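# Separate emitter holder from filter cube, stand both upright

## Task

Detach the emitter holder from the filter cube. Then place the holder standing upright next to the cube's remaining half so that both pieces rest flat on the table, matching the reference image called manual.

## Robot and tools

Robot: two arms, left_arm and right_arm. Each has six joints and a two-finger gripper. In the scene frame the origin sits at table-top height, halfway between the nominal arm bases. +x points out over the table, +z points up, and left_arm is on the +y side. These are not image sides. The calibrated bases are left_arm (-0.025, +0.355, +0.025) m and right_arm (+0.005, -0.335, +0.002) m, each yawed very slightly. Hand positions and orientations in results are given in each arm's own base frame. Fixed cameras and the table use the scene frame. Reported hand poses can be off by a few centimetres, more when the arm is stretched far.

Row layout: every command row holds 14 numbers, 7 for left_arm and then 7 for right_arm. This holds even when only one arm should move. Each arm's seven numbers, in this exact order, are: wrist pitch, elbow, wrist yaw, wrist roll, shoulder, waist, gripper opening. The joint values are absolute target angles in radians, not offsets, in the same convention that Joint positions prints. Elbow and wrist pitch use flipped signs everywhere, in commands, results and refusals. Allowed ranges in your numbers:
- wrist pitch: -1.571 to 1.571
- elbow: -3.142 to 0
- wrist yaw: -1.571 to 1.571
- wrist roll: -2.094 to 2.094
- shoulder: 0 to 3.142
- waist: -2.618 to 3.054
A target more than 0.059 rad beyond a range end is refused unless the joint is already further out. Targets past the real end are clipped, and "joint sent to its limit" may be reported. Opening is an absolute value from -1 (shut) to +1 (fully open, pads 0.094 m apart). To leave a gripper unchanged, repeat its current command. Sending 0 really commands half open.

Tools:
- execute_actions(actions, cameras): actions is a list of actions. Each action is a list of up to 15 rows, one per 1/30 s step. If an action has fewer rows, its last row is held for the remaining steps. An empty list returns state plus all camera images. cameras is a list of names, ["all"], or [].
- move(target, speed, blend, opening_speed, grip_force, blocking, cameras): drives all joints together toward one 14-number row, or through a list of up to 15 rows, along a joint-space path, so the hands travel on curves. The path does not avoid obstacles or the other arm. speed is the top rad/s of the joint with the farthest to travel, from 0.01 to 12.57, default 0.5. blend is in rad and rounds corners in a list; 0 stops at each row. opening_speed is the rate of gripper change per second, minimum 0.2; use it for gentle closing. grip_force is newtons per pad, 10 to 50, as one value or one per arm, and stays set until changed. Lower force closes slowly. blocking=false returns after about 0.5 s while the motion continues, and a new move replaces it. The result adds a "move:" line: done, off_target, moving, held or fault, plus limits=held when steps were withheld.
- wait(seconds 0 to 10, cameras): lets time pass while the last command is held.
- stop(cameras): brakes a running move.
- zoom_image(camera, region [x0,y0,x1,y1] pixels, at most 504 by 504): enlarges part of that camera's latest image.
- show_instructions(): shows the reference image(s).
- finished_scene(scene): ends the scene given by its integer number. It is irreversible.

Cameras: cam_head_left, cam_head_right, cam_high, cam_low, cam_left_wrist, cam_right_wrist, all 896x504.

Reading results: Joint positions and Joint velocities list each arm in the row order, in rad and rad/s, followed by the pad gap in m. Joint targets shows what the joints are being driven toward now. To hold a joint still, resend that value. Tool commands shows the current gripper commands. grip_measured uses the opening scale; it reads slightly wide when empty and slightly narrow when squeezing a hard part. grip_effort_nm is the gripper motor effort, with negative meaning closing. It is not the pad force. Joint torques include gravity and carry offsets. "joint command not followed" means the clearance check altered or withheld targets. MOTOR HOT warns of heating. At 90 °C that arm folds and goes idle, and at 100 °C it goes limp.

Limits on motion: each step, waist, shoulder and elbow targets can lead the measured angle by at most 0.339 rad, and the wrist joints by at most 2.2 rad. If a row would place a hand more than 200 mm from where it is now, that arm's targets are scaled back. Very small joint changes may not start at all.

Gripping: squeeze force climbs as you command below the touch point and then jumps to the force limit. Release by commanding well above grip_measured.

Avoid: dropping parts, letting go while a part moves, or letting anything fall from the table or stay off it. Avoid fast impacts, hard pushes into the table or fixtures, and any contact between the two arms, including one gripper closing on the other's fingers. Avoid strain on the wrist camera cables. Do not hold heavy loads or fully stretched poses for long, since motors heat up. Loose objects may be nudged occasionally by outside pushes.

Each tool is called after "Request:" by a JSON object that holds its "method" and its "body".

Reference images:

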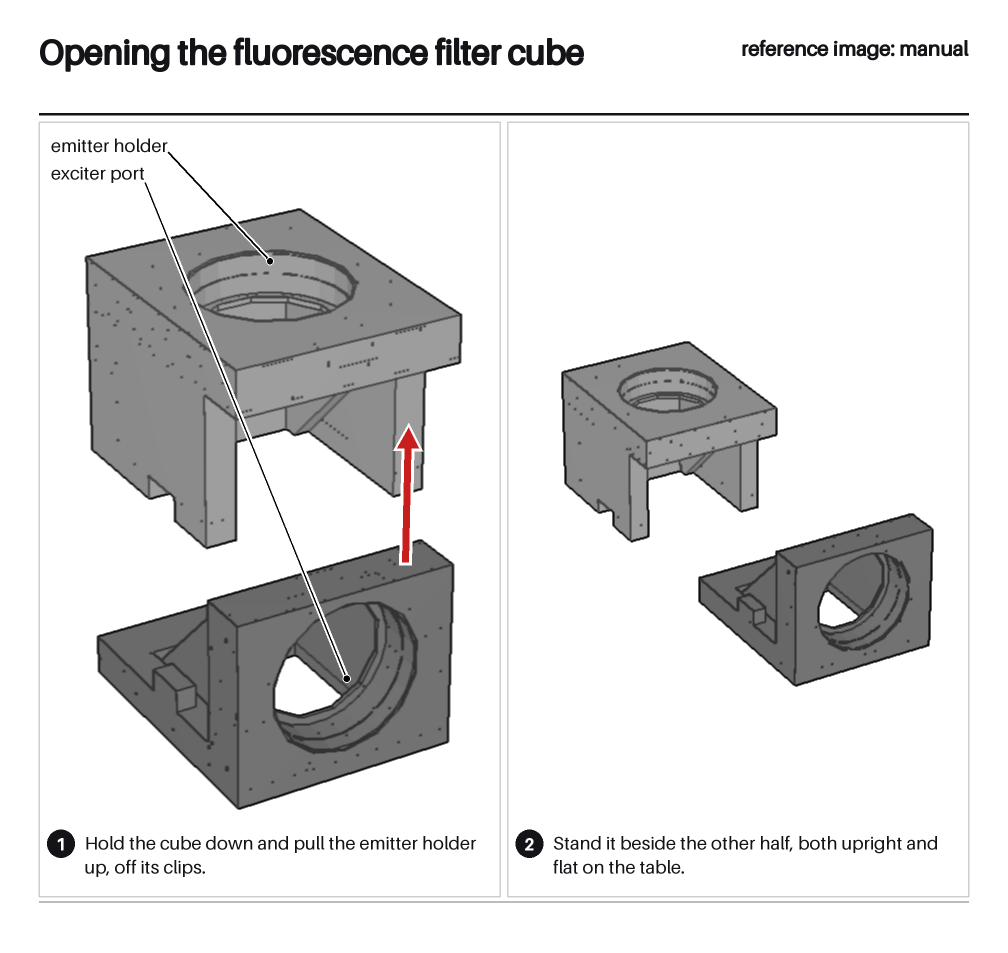

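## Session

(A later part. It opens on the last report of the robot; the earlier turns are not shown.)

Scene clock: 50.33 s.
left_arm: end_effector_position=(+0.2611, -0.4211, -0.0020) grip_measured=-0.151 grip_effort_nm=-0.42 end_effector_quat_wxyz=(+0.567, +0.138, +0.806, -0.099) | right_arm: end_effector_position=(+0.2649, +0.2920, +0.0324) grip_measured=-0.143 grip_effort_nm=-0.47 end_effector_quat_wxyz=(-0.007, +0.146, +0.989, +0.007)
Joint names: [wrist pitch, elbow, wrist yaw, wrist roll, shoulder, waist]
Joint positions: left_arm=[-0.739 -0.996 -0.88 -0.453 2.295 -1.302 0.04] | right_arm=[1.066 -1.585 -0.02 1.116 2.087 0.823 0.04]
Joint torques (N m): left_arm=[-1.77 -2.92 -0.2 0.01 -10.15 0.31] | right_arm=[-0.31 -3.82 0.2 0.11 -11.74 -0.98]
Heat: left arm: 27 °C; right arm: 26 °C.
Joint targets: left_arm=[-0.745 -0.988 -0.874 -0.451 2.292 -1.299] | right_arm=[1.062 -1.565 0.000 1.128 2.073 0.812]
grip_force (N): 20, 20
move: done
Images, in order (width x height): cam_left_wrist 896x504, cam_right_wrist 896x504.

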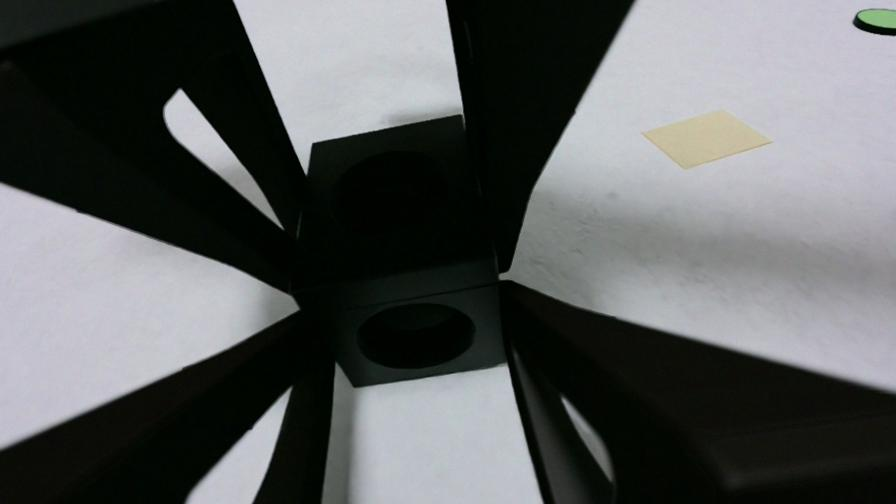

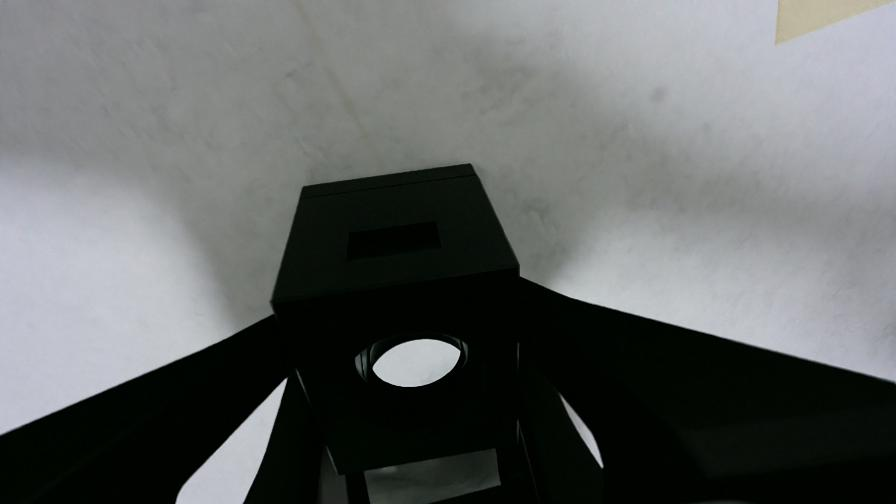

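Request:
{"method": "move", "body": {"target": [-0.745, -0.988, -0.874, -0.451, 2.292, -1.299, -0.35, 1.062, -1.565, 0.0, 1.128, 2.073, 0.812, -0.33], "grip_force": 50}}

Request:
{"method": "move", "body": {"target": [-0.745, -0.988, -0.874, -0.451, 2.292, -1.299, -0.35, 1.115, -1.615, 0.0, 1.128, 2.068, 0.815, -0.33], "speed": 0.1, "cameras": ["cam_left_wrist"]}}

Scene clock: 51.17 s.
left_arm: end_effector_position=(+0.2613, -0.4210, -0.0021) grip_measured=-0.184 grip_effort_nm=-0.98 end_effector_quat_wxyz=(+0.566, +0.135, +0.807, -0.102) | right_arm: end_effector_position=(+0.2653, +0.2917, +0.0324) grip_measured=-0.175 grip_effort_nm=-1.02 end_effector_quat_wxyz=(-0.009, +0.146, +0.989, +0.008)
Joint names: [wrist pitch, elbow, wrist yaw, wrist roll, shoulder, waist]
Joint positions: left_arm=[-0.741 -0.995 -0.879 -0.462 2.295 -1.302 0.038] | right_arm=[1.066 -1.584 -0.023 1.114 2.086 0.82 0.039]
Joint torques (N m): left_arm=[-1.75 -2.96 -0.2 0.1 -10.15 0.24] | right_arm=[-0.32 -3.9 0.24 0.13 -11.64 -0.77]
Heat: left arm: 27 °C; right arm: 26 °C.
Joint targets: left_arm=[-0.745 -0.988 -0.874 -0.451 2.292 -1.299] | right_arm=[1.062 -1.565 0.000 1.128 2.073 0.812]
move: done

Scene clock: 51.97 s.
left_arm: end_effector_position=(+0.2612, -0.4215, -0.0018) grip_measured=-0.184 grip_effort_nm=-0.98 end_effector_quat_wxyz=(+0.566, +0.134, +0.807, -0.103) | right_arm: end_effector_position=(+0.2648, +0.2908, +0.0333) grip_measured=-0.175 grip_effort_nm=-1.02 end_effector_quat_wxyz=(-0.009, +0.146, +0.989, +0.005)
Joint names: [wrist pitch, elbow, wrist yaw, wrist roll, shoulder, waist]
Joint positions: left_arm=[-0.743 -0.995 -0.877 -0.462 2.295 -1.302 0.038] | right_arm=[1.074 -1.588 -0.021 1.114 2.086 0.82 0.039]
Joint torques (N m): left_arm=[-1.75 -2.99 -0.17 0.11 -10.18 0.29] | right_arm=[0.14 -8.35 0.23 0.11 -12.11 -0.47]
Heat: left arm: 27 °C; right arm: 26 °C.
Joint targets: left_arm=[-0.745 -0.988 -0.874 -0.451 2.292 -1.299] | right_arm=[1.115 -1.615 0.000 1.128 2.068 0.815]
move: off_target (right_arm); right_arm: the wrist pitch is farthest, 0.041 rad from its target
Images, in order (width x height): cam_left_wrist 896x504.

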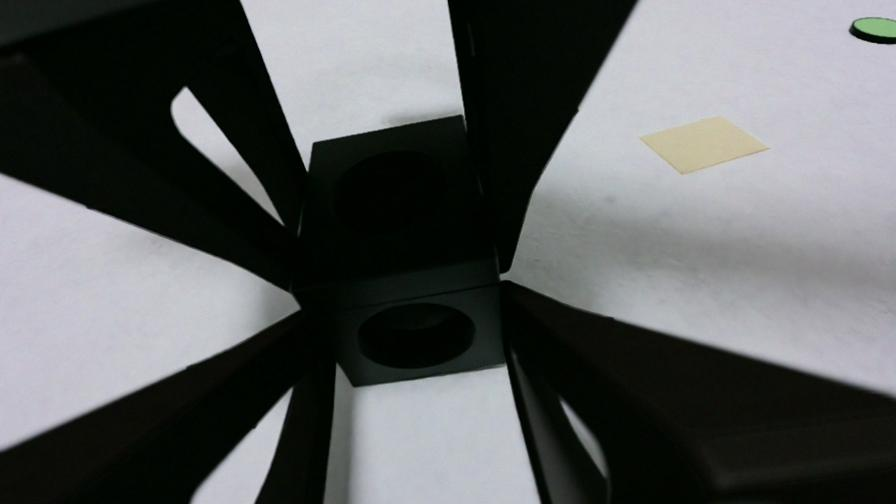

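Request:
{"method": "move", "body": {"target": [-0.770, -0.992, -0.874, -0.451, 2.340, -1.299, -0.35, 1.150, -1.645, 0.0, 1.128, 2.050, 0.815, -0.33], "speed": 0.1}}

Request:
{"method": "move", "body": {"target": [-0.690, -1.000, -0.874, -0.451, 2.390, -1.299, -0.35, 1.210, -1.690, 0.0, 1.128, 2.037, 0.815, -0.33], "speed": 0.1, "cameras": ["cam_left_wrist", "cam_right_wrist"]}}

Scene clock: 53.60 s.
left_arm: end_effector_position=(+0.2626, -0.4240, +0.0026) grip_measured=-0.184 grip_effort_nm=-0.98 end_effector_quat_wxyz=(+0.574, +0.125, +0.801, -0.114) | right_arm: end_effector_position=(+0.2656, +0.2887, +0.0390) grip_measured=-0.175 grip_effort_nm=-1.02 end_effector_quat_wxyz=(-0.007, +0.146, +0.989, -0.002)
Joint names: [wrist pitch, elbow, wrist yaw, wrist roll, shoulder, waist]
Joint positions: left_arm=[-0.788 -0.995 -0.883 -0.456 2.302 -1.302 0.038] | right_arm=[1.107 -1.611 -0.01 1.114 2.086 0.82 0.039]
Joint torques (N m): left_arm=[-1.57 -3.23 -0.17 0.07 -7.3 0.24] | right_arm=[0.17 -8.98 0.1 0.12 -13.68 -0.47]
Heat: left arm: 27 °C; right arm: 26 °C.
Joint targets: left_arm=[-0.770 -0.992 -0.874 -0.451 2.340 -1.299] | right_arm=[1.150 -1.645 0.000 1.128 2.050 0.815]
move: off_target (left_arm, right_arm); left_arm: the shoulder is farthest, 0.038 rad from its target; right_arm: the wrist pitch is farthest, 0.043 rad from its target

Scene clock: 54.67 s.
left_arm: end_effector_position=(+0.2661, -0.4246, +0.0048) grip_measured=-0.184 grip_effort_nm=-0.98 end_effector_quat_wxyz=(+0.584, +0.112, +0.796, -0.111) | right_arm: end_effector_position=(+0.2698, +0.2880, +0.0457) grip_measured=-0.175 grip_effort_nm=-1.02 end_effector_quat_wxyz=(+0.002, +0.142, +0.990, -0.006)
Joint names: [wrist pitch, elbow, wrist yaw, wrist roll, shoulder, waist]
Joint positions: left_arm=[-0.806 -1.012 -0.911 -0.456 2.318 -1.302 0.038] | right_arm=[1.131 -1.638 0.01 1.106 2.086 0.82 0.039]
Joint torques (N m): left_arm=[-0.53 -2.52 0.1 0.04 -5.14 0.25] | right_arm=[0.53 -10.85 -0.1 0.2 -14.93 -0.42]
Heat: left arm: 27 °C; right arm: 26 °C.
Joint targets: left_arm=[-0.690 -1.000 -0.874 -0.451 2.390 -1.299] | right_arm=[1.210 -1.690 0.000 1.128 2.037 0.815]
move: off_target (left_arm, right_arm); left_arm: the wrist pitch is farthest, 0.116 rad from its target; right_arm: the wrist pitch is farthest, 0.079 rad from its target
Images, in order (width x height): cam_left_wrist 896x504, cam_right_wrist 896x504.

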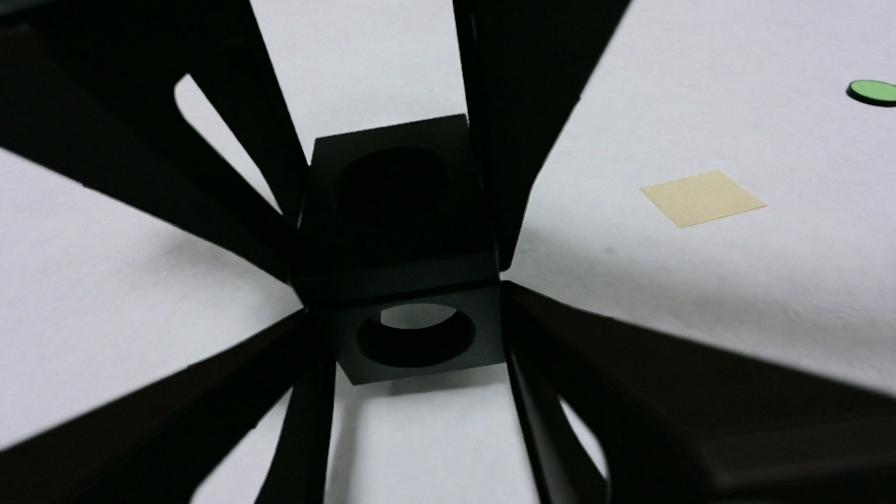

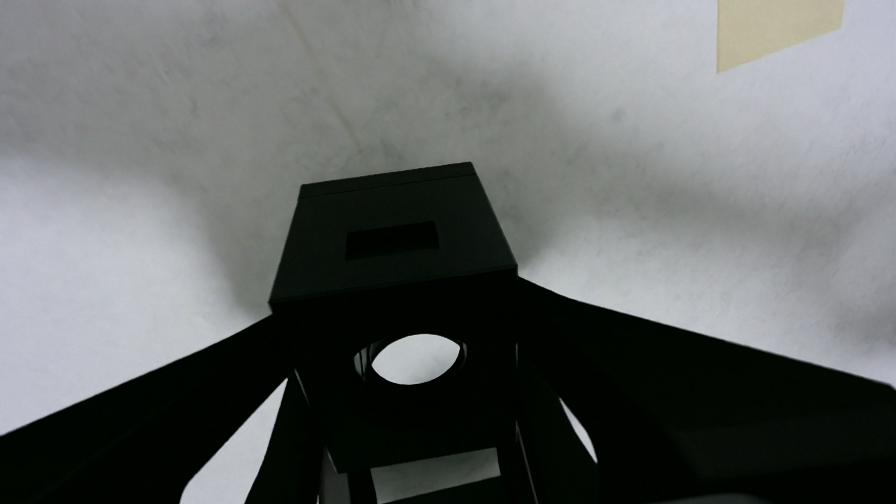

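Request:
{"method": "move", "body": {"target": [-0.640, -1.010, -0.874, -0.451, 2.430, -1.299, -0.35, 1.220, -1.725, 0.0, 1.128, 2.025, 0.815, -0.33], "speed": 0.1, "cameras": ["cam_left_wrist", "cam_right_wrist"]}}

Scene clock: 56.13 s.
left_arm: end_effector_position=(+0.2665, -0.4224, -0.0062) grip_measured=-0.184 grip_effort_nm=-0.98 end_effector_quat_wxyz=(+0.584, +0.124, +0.797, -0.089) | right_arm: end_effector_position=(+0.2718, +0.2933, +0.0673) grip_measured=-0.175 grip_effort_nm=-1.02 end_effector_quat_wxyz=(+0.003, +0.147, +0.989, +0.007)
Joint names: [wrist pitch, elbow, wrist yaw, wrist roll, shoulder, waist]
Joint positions: left_arm=[-0.791 -1.028 -0.93 -0.435 2.35 -1.304 0.038] | right_arm=[1.186 -1.699 -0.002 1.116 2.069 0.82 0.039]
Joint torques (N m): left_arm=[-0.15 -2 0.31 -0.22 -4.64 0.43] | right_arm=[0.03 -8.4 0 0.11 -14.46 -0.47]
Heat: left arm: 27 °C; right arm: 27 °C.
Joint targets: left_arm=[-0.640 -1.010 -0.874 -0.451 2.430 -1.299] | right_arm=[1.220 -1.725 0.000 1.128 2.025 0.815]
move: off_target (left_arm, right_arm); left_arm: the wrist pitch is farthest, 0.151 rad from its target; right_arm: the shoulder is farthest, 0.044 rad from its target
Images, in order (width x height): cam_left_wrist 896x504, cam_right_wrist 896x504.

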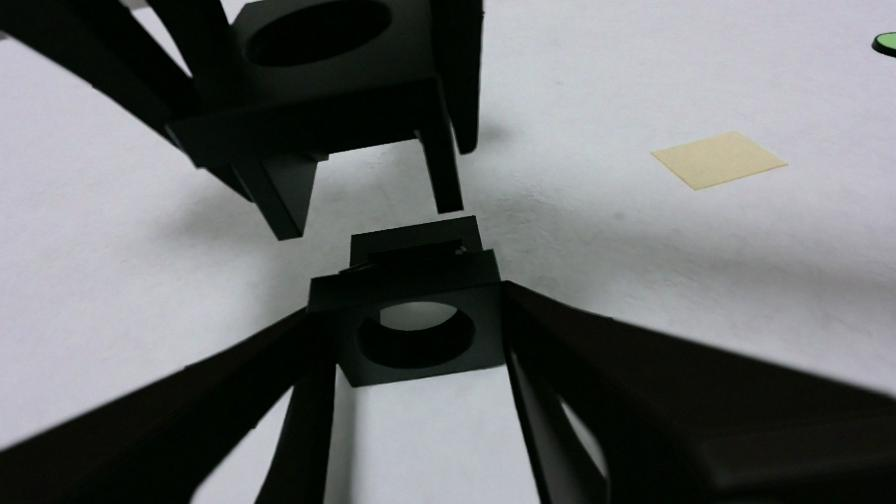

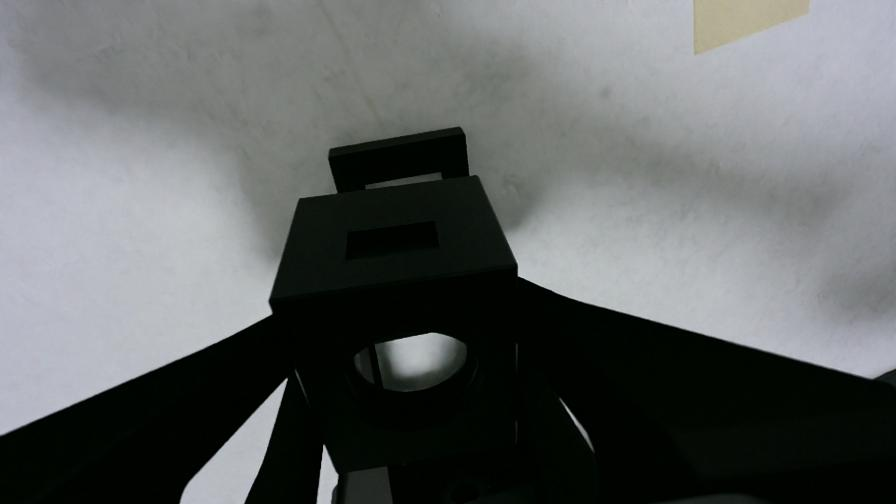

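Request:
{"method": "move", "body": {"target": [[-0.735, -1.010, -0.880, -0.453, 2.325, -1.299, -0.35, 1.300, -1.790, 0.0, 1.128, 2.02, 0.815, -0.33], [-0.735, -0.990, -0.876, -0.455, 2.288, -1.299, -0.35, 1.463, -1.935, 0.0, 1.128, 2.03, 0.815, -0.33]], "speed": [0.12, 0.2], "blend": [0.03, 0], "cameras": ["cam_left_wrist"]}}

Scene clock: 59.43 s.
left_arm: end_effector_position=(+0.2625, -0.4234, -0.0029) grip_measured=-0.184 grip_effort_nm=-0.98 end_effector_quat_wxyz=(+0.574, +0.135, +0.801, -0.100) | right_arm: end_effector_position=(+0.2675, +0.2887, +0.1204) grip_measured=-0.175 grip_effort_nm=-1.02 end_effector_quat_wxyz=(-0.005, +0.148, +0.989, -0.006)
Joint names: [wrist pitch, elbow, wrist yaw, wrist roll, shoulder, waist]
Joint positions: left_arm=[-0.776 -1.005 -0.893 -0.439 2.318 -1.304 0.038] | right_arm=[1.427 -1.91 -0.002 1.116 2.069 0.82 0.039]
Joint torques (N m): left_arm=[-1.29 -2.28 -0.09 -0.22 -12.26 0.42] | right_arm=[0.08 -8.29 0.02 0.09 -13.94 -0.5]
Heat: left arm: 27 °C; right arm: 27 °C.
Joint targets: left_arm=[-0.735 -0.990 -0.876 -0.455 2.288 -1.299] | right_arm=[1.463 -1.935 0.000 1.128 2.030 0.815]
move: off_target (left_arm, right_arm); left_arm: the wrist pitch is farthest, 0.041 rad from its target; right_arm: the shoulder is farthest, 0.039 rad from its target
Images, in order (width x height): cam_left_wrist 896x504.

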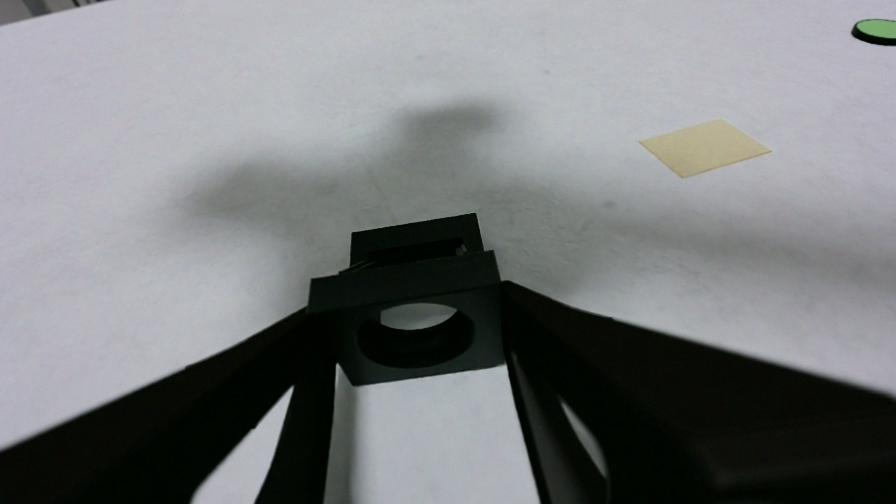

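Request:
{"method": "move", "body": {"target": [-0.705, -0.990, -0.872, -0.462, 2.270, -1.299, -0.35, 1.400, -1.880, 0.0, 1.125, 2.060, 0.518, -0.33], "speed": 0.35, "cameras": ["cam_head_left", "cam_head_right", "cam_right_wrist", "cam_left_wrist"]}}

Scene clock: 61.40 s.
left_arm: end_effector_position=(+0.2612, -0.4231, -0.0030) grip_measured=-0.184 grip_effort_nm=-0.98 end_effector_quat_wxyz=(+0.568, +0.140, +0.805, -0.097) | right_arm: end_effector_position=(+0.3457, +0.1985, +0.1151) grip_measured=-0.175 grip_effort_nm=-1.02 end_effector_quat_wxyz=(-0.001, +0.296, +0.955, +0.004)
Joint names: [wrist pitch, elbow, wrist yaw, wrist roll, shoulder, waist]
Joint positions: left_arm=[-0.739 -1.005 -0.883 -0.447 2.303 -1.304 0.038] | right_arm=[1.387 -1.889 -0.007 1.116 2.069 0.515 0.039]
Joint torques (N m): left_arm=[-1.37 -2.37 -0.16 -0.18 -12.52 0.43] | right_arm=[-0.18 -5.04 0.07 0.09 -11.45 0.17]
Heat: left arm: 27 °C; right arm: 27 °C.
Joint targets: left_arm=[-0.705 -0.990 -0.872 -0.462 2.270 -1.299] | right_arm=[1.400 -1.880 0.000 1.125 2.060 0.518]
move: done
Images, in order (width x height): cam_head_left 896x504, cam_head_right 896x504, cam_left_wrist 896x504, cam_right_wrist 896x504.

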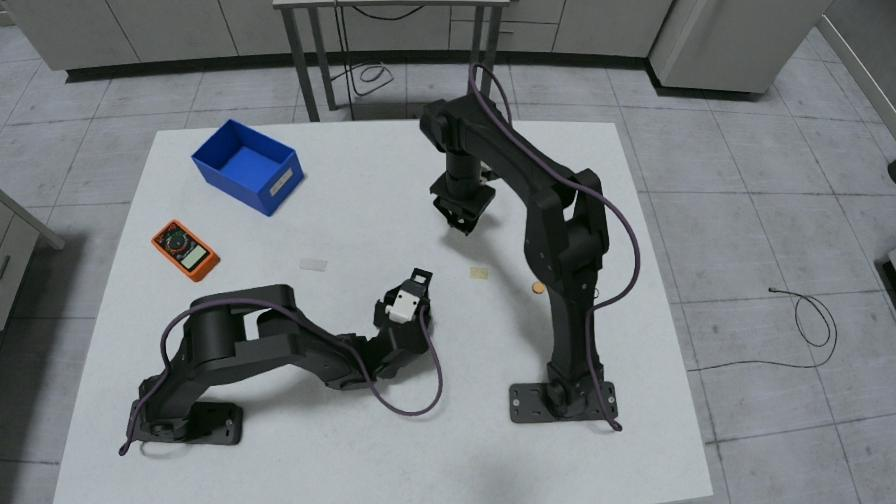

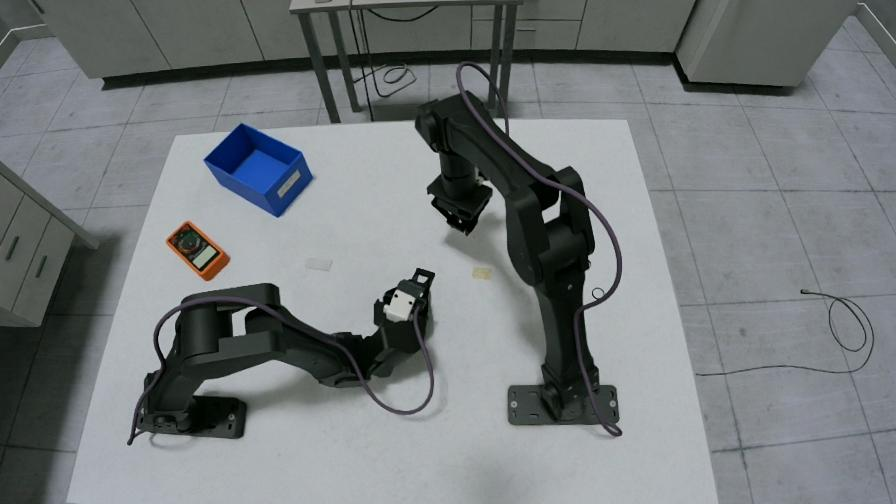

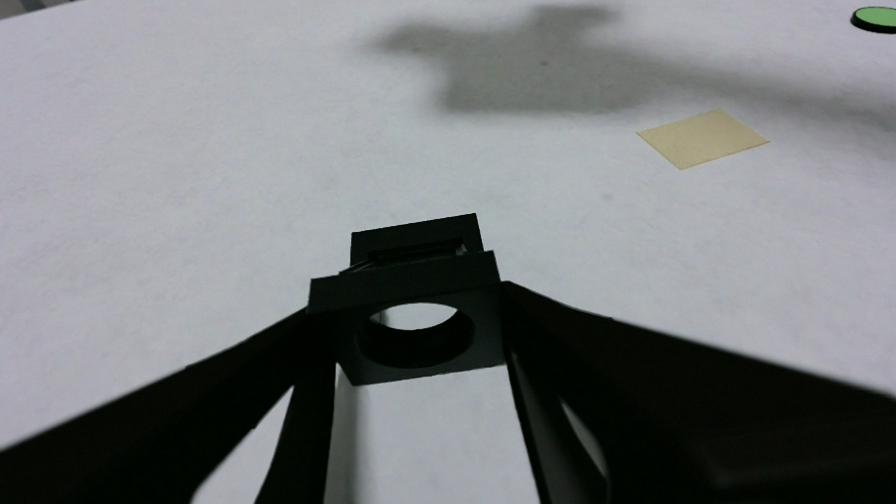

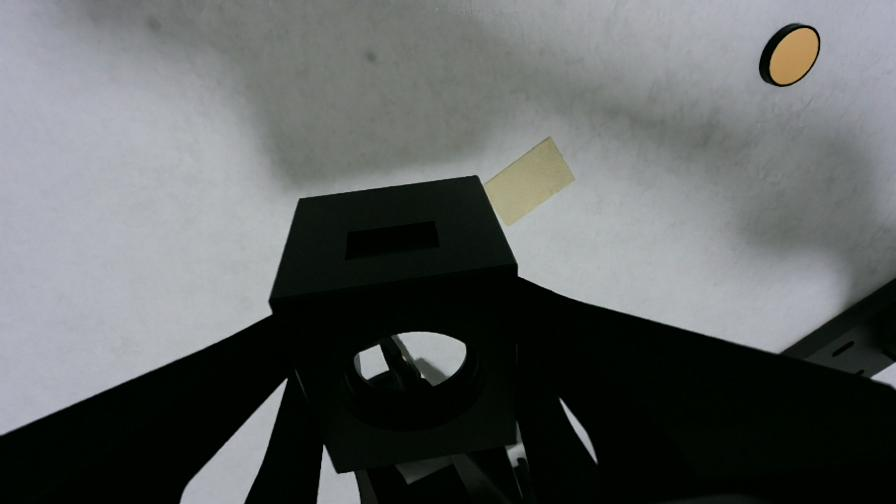

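Request:
{"method": "move", "body": {"target": [[-0.705, -0.990, -0.872, -0.466, 2.275, -1.299, -0.35, 1.200, -1.697, 0.0, 1.125, 2.098, 0.518, -0.33], [-0.705, -0.990, -0.872, -0.470, 2.275, -1.299, -0.35, 1.095, -1.612, 0.0, 1.125, 2.120, 0.518, -0.33]], "speed": [0.3, 0.15], "blend": [0.04, 0]}}

Scene clock: 65.57 s.
left_arm: end_effector_position=(+0.2612, -0.4231, -0.0028) grip_measured=-0.184 grip_effort_nm=-0.98 end_effector_quat_wxyz=(+0.567, +0.138, +0.806, -0.099) | right_arm: end_effector_position=(+0.3464, +0.1989, +0.0334) grip_measured=-0.175 grip_effort_nm=-1.02 end_effector_quat_wxyz=(-0.002, +0.296, +0.955, +0.003)
Joint names: [wrist pitch, elbow, wrist yaw, wrist roll, shoulder, waist]
Joint positions: left_arm=[-0.739 -1.005 -0.883 -0.453 2.303 -1.304 0.038] | right_arm=[1.083 -1.62 -0.007 1.116 2.107 0.515 0.039]
Joint torques (N m): left_arm=[-1.37 -2.32 -0.17 -0.23 -12.14 0.46] | right_arm=[-0.18 -4.92 0.07 0.09 -9.74 0.14]
Heat: left arm: 26 °C; right arm: 27 °C.
Joint targets: left_arm=[-0.705 -0.990 -0.872 -0.470 2.275 -1.299] | right_arm=[1.095 -1.612 0.000 1.125 2.120 0.518]
move: done

Request:
{"method": "move", "body": {"target": [-0.705, -0.990, -0.872, -0.470, 2.275, -1.299, -0.35, 1.070, -1.594, 0.0, 1.125, 2.122, 0.518, -0.33], "speed": 0.04}}

Scene clock: 67.00 s.
left_arm: end_effector_position=(+0.2612, -0.4231, -0.0028) grip_measured=-0.184 grip_effort_nm=-0.98 end_effector_quat_wxyz=(+0.567, +0.138, +0.806, -0.099) | right_arm: end_effector_position=(+0.3472, +0.1994, +0.0293) grip_measured=-0.175 grip_effort_nm=-1.02 end_effector_quat_wxyz=(+0.000, +0.296, +0.955, +0.006)
Joint names: [wrist pitch, elbow, wrist yaw, wrist roll, shoulder, waist]
Joint positions: left_arm=[-0.739 -1.005 -0.883 -0.453 2.303 -1.304 0.038] | right_arm=[1.058 -1.603 -0.007 1.116 2.107 0.515 0.039]
Joint torques (N m): left_arm=[-1.37 -2.32 -0.17 -0.22 -12.12 0.43] | right_arm=[-0.17 -4.79 0.07 0.07 -9.57 0.2]
Heat: left arm: 26 °C; right arm: 27 °C.
Joint targets: left_arm=[-0.705 -0.990 -0.872 -0.470 2.275 -1.299] | right_arm=[1.070 -1.594 0.000 1.125 2.122 0.518]
move: done

Request:
{"method": "move", "body": {"target": [-0.705, -0.990, -0.872, -0.470, 2.275, -1.299, -0.35, 1.062, -1.586, 0.0, 1.125, 2.122, 0.518, -0.33], "speed": 0.03}}

Scene clock: 68.03 s.
left_arm: end_effector_position=(+0.2612, -0.4231, -0.0028) grip_measured=-0.184 grip_effort_nm=-0.98 end_effector_quat_wxyz=(+0.567, +0.138, +0.806, -0.099) | right_arm: end_effector_position=(+0.3467, +0.1990, +0.0274) grip_measured=-0.175 grip_effort_nm=-1.02 end_effector_quat_wxyz=(+0.000, +0.296, +0.955, +0.005)
Joint names: [wrist pitch, elbow, wrist yaw, wrist roll, shoulder, waist]
Joint positions: left_arm=[-0.739 -1.005 -0.883 -0.453 2.303 -1.304 0.038] | right_arm=[1.051 -1.595 -0.007 1.116 2.107 0.515 0.039]
Joint torques (N m): left_arm=[-1.36 -2.36 -0.15 -0.24 -12.14 0.46] | right_arm=[-0.17 -4.74 0.07 0.07 -9.58 0.17]
Heat: left arm: 26 °C; right arm: 28 °C.
Joint targets: left_arm=[-0.705 -0.990 -0.872 -0.470 2.275 -1.299] | right_arm=[1.062 -1.586 0.000 1.125 2.122 0.518]
move: done

Request:
{"method": "move", "body": {"target": [-0.705, -0.990, -0.872, -0.470, 2.275, -1.299, -0.35, 1.054, -1.577, 0.0, 1.125, 2.122, 0.518, -0.33], "speed": 0.03, "cameras": ["cam_right_wrist"]}}

Scene clock: 68.97 s.
left_arm: end_effector_position=(+0.2612, -0.4231, -0.0028) grip_measured=-0.184 grip_effort_nm=-0.98 end_effector_quat_wxyz=(+0.567, +0.138, +0.806, -0.099) | right_arm: end_effector_position=(+0.3467, +0.1990, +0.0263) grip_measured=-0.175 grip_effort_nm=-1.02 end_effector_quat_wxyz=(+0.001, +0.296, +0.955, +0.006)
Joint names: [wrist pitch, elbow, wrist yaw, wrist roll, shoulder, waist]
Joint positions: left_arm=[-0.739 -1.005 -0.883 -0.453 2.303 -1.304 0.038] | right_arm=[1.045 -1.591 -0.007 1.116 2.107 0.515 0.039]
Joint torques (N m): left_arm=[-1.35 -2.32 -0.15 -0.21 -12.12 0.43] | right_arm=[-0.19 -4.29 0.07 0.08 -9.52 0.2]
Heat: left arm: 26 °C; right arm: 28 °C.
Joint targets: left_arm=[-0.705 -0.990 -0.872 -0.470 2.275 -1.299] | right_arm=[1.054 -1.577 0.000 1.125 2.122 0.518]
move: done
Images, in order (width x height): cam_right_wrist 896x504.

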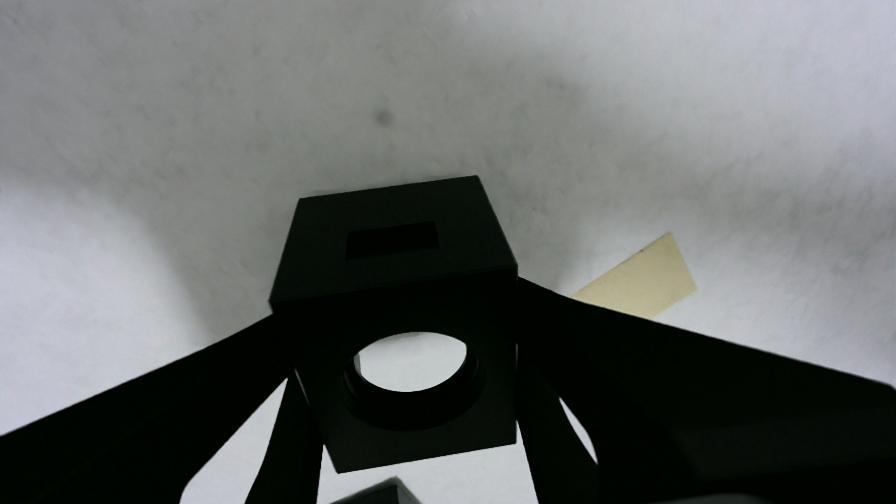

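Request:
{"method": "move", "body": {"target": [-0.705, -0.990, -0.872, -0.470, 2.275, -1.299, -0.35, 1.050, -1.568, 0.0, 1.125, 2.122, 0.518, -0.33], "speed": 0.03, "cameras": []}}

Scene clock: 77.63 s.
left_arm: end_effector_position=(+0.2612, -0.4231, -0.0028) grip_measured=-0.184 grip_effort_nm=-0.98 end_effector_quat_wxyz=(+0.567, +0.138, +0.806, -0.099) | right_arm: end_effector_position=(+0.3463, +0.1994, +0.0257) grip_measured=-0.175 grip_effort_nm=-1.02 end_effector_quat_wxyz=(+0.000, +0.296, +0.955, +0.007)
Joint names: [wrist pitch, elbow, wrist yaw, wrist roll, shoulder, waist]
Joint positions: left_arm=[-0.739 -1.005 -0.883 -0.453 2.303 -1.304 0.038] | right_arm=[1.043 -1.588 -0.01 1.116 2.107 0.515 0.039]
Joint torques (N m): left_arm=[-1.36 -2.33 -0.16 -0.22 -12.1 0.42] | right_arm=[-0.23 -3.79 0.09 0.08 -9.57 0.21]
Heat: left arm: 28 °C; right arm: 28 °C.
Joint targets: left_arm=[-0.705 -0.990 -0.872 -0.470 2.275 -1.299] | right_arm=[1.050 -1.568 0.000 1.125 2.122 0.518]
move: done
No camera images: "cameras" was empty.

Request:
{"method": "move", "body": {"target": [-0.720, -0.990, -0.874, -0.466, 2.285, -1.300, 0.3, 1.048, -1.575, 0.0, 1.125, 2.122, 0.518, 0.3], "speed": 0.1, "opening_speed": 0.45, "cameras": ["cam_left_wrist", "cam_right_wrist"]}}

Scene clock: 79.97 s.
left_arm: end_effector_position=(+0.2600, -0.4221, -0.0056) grip_measured=+0.298 grip_effort_nm=0.13 end_effector_quat_wxyz=(+0.564, +0.142, +0.808, -0.098) | right_arm: end_effector_position=(+0.3467, +0.1997, +0.0252) grip_measured=+0.297 grip_effort_nm=0.15 end_effector_quat_wxyz=(+0.000, +0.296, +0.955, +0.008)
Joint names: [wrist pitch, elbow, wrist yaw, wrist roll, shoulder, waist]
Joint positions: left_arm=[-0.735 -1 -0.875 -0.454 2.303 -1.304 0.061] | right_arm=[1.038 -1.586 -0.01 1.116 2.107 0.515 0.061]
Joint torques (N m): left_arm=[-1.54 -2.8 -0.26 -0.14 -11.38 0.36] | right_arm=[-0.21 -4.63 0.1 0.07 -9.58 0.16]
Heat: left arm: 28 °C; right arm: 28 °C.
Joint targets: left_arm=[-0.720 -0.990 -0.874 -0.466 2.285 -1.300] | right_arm=[1.048 -1.575 0.000 1.125 2.122 0.518]
move: done
Images, in order (width x height): cam_left_wrist 896x504, cam_right_wrist 896x504.

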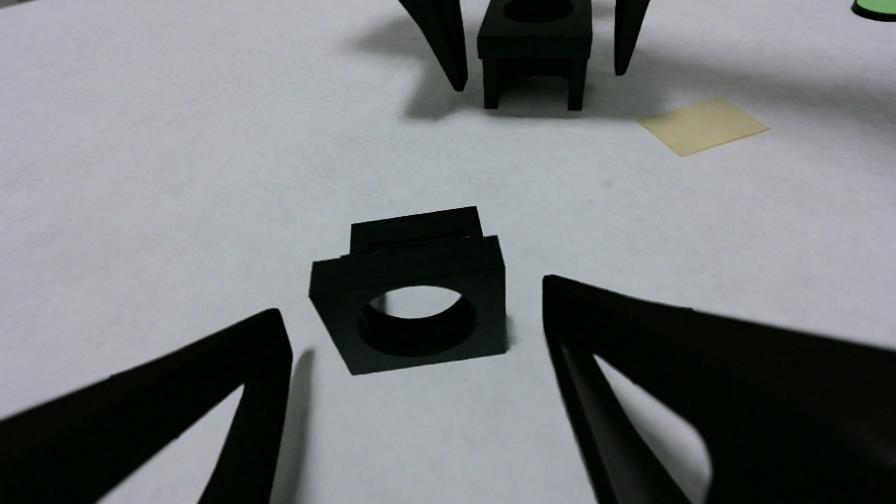

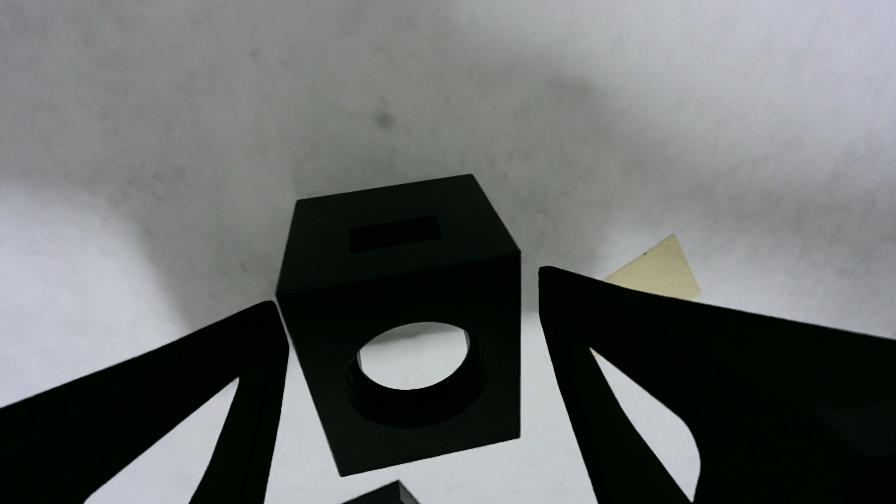

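Request:
{"method": "move", "body": {"target": [[-0.735, -1.000, -0.875, -0.454, 2.252, -1.302, 0.9, 1.048, -1.575, 0.0, 1.120, 2.122, 0.518, 1.0], [-0.685, -0.970, -0.920, -0.500, 2.220, -1.345, 0.9, 1.180, -1.705, 0.0, 1.12, 2.105, 0.518, 1.0], [-0.655, -0.943, -0.963, -0.550, 2.205, -1.386, 0.9, 1.230, -1.755, 0.0, 1.12, 2.09, 0.518, 1.0], [-0.597, -0.777, -0.9425, -0.526, 1.9966, -1.367, 0.9, 1.355, -1.870, 0.0, 1.12, 2.06, 0.518, 1.0]], "speed": [0.1, 0.15, 0.2, 0.4], "blend": [0, 0.03, 0.03, 0], "opening_speed": 0.7, "cameras": ["all"]}}

Scene clock: 84.93 s.
left_arm: end_effector_position=(+0.2254, -0.3791, +0.0399) grip_measured=+0.898 grip_effort_nm=0.14 end_effector_quat_wxyz=(+0.564, +0.138, +0.808, -0.095) | right_arm: end_effector_position=(+0.3506, +0.2020, +0.0936) grip_measured=+0.997 grip_effort_nm=0.15 end_effector_quat_wxyz=(-0.004, +0.296, +0.955, +0.003)
Joint names: [wrist pitch, elbow, wrist yaw, wrist roll, shoulder, waist]
Joint positions: left_arm=[-0.613 -0.788 -0.941 -0.528 2.028 -1.374 0.089] | right_arm=[1.322 -1.848 -0.01 1.116 2.098 0.515 0.094]
Joint torques (N m): left_arm=[-1.47 -2.84 -0.31 0.01 -10.51 0.57] | right_arm=[0.07 -8.03 0.11 0.02 -14.08 0.16]
Heat: left arm: 28 °C; right arm: 28 °C.
Joint targets: left_arm=[-0.597 -0.777 -0.943 -0.526 1.997 -1.367] | right_arm=[1.355 -1.870 0.000 1.120 2.060 0.518]
move: off_target (right_arm); blend cut to 0.025 rad at target 2, 0.025 rad at target 3; right_arm: the shoulder is farthest, 0.038 rad from its target

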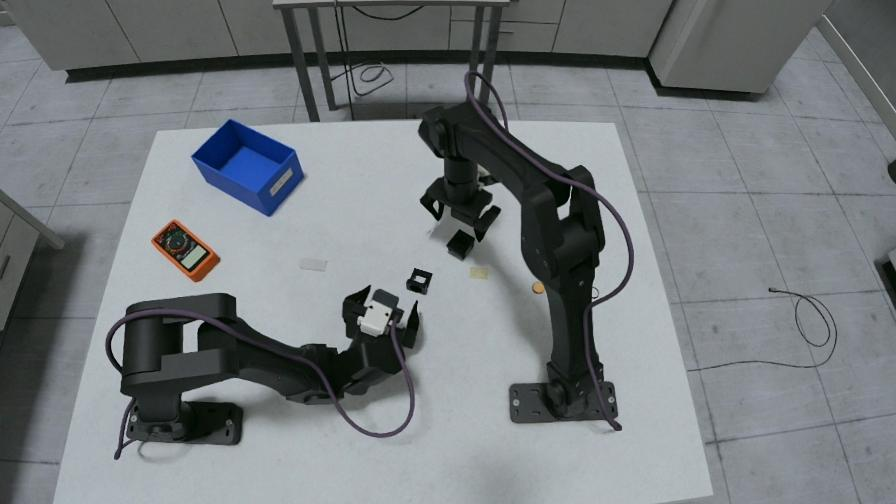

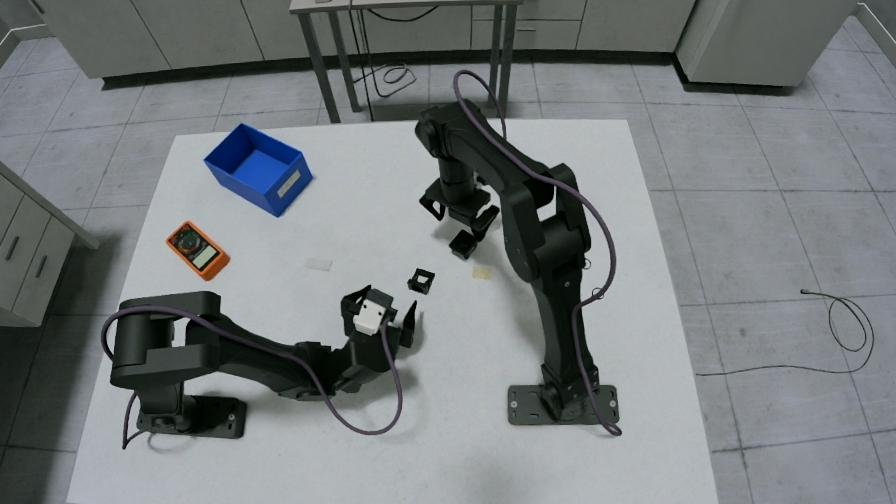

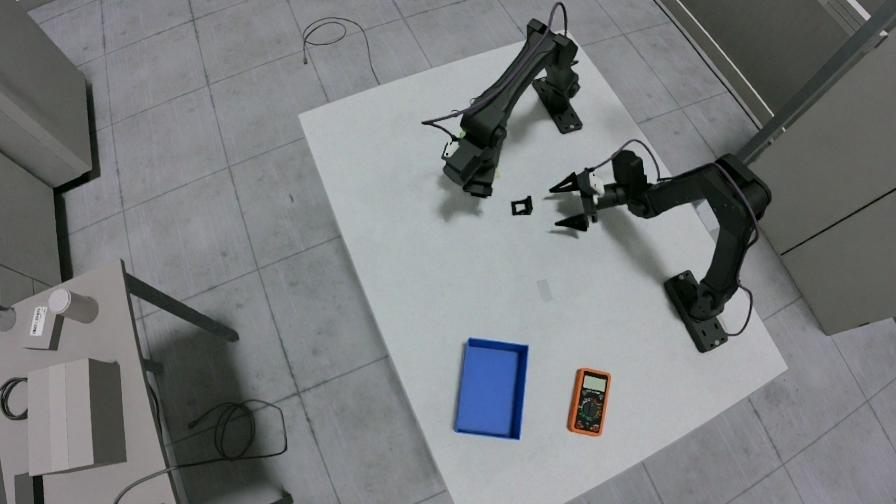

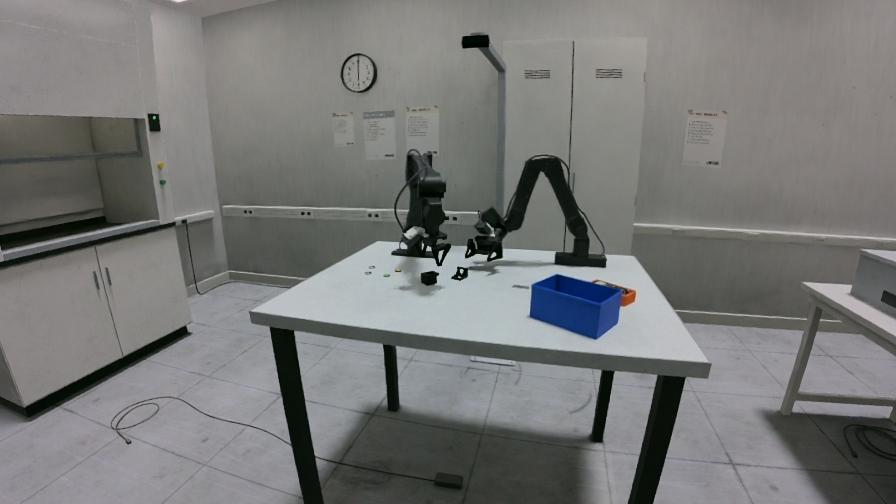

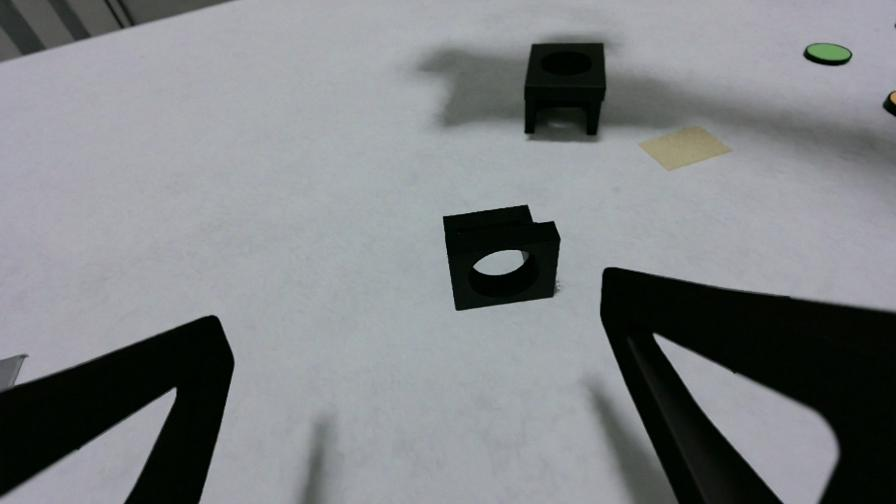

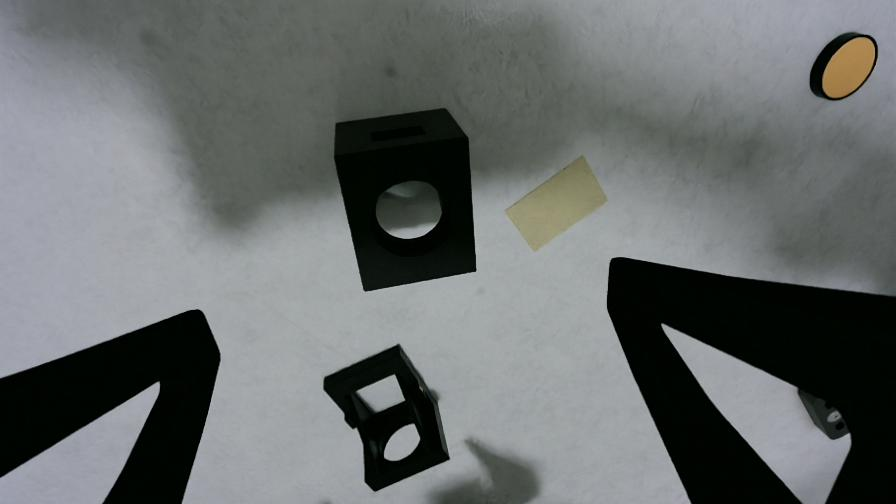

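Request:
{"method": "finished_scene", "body": {"scene": 2}}

The scene is finished: the task was done.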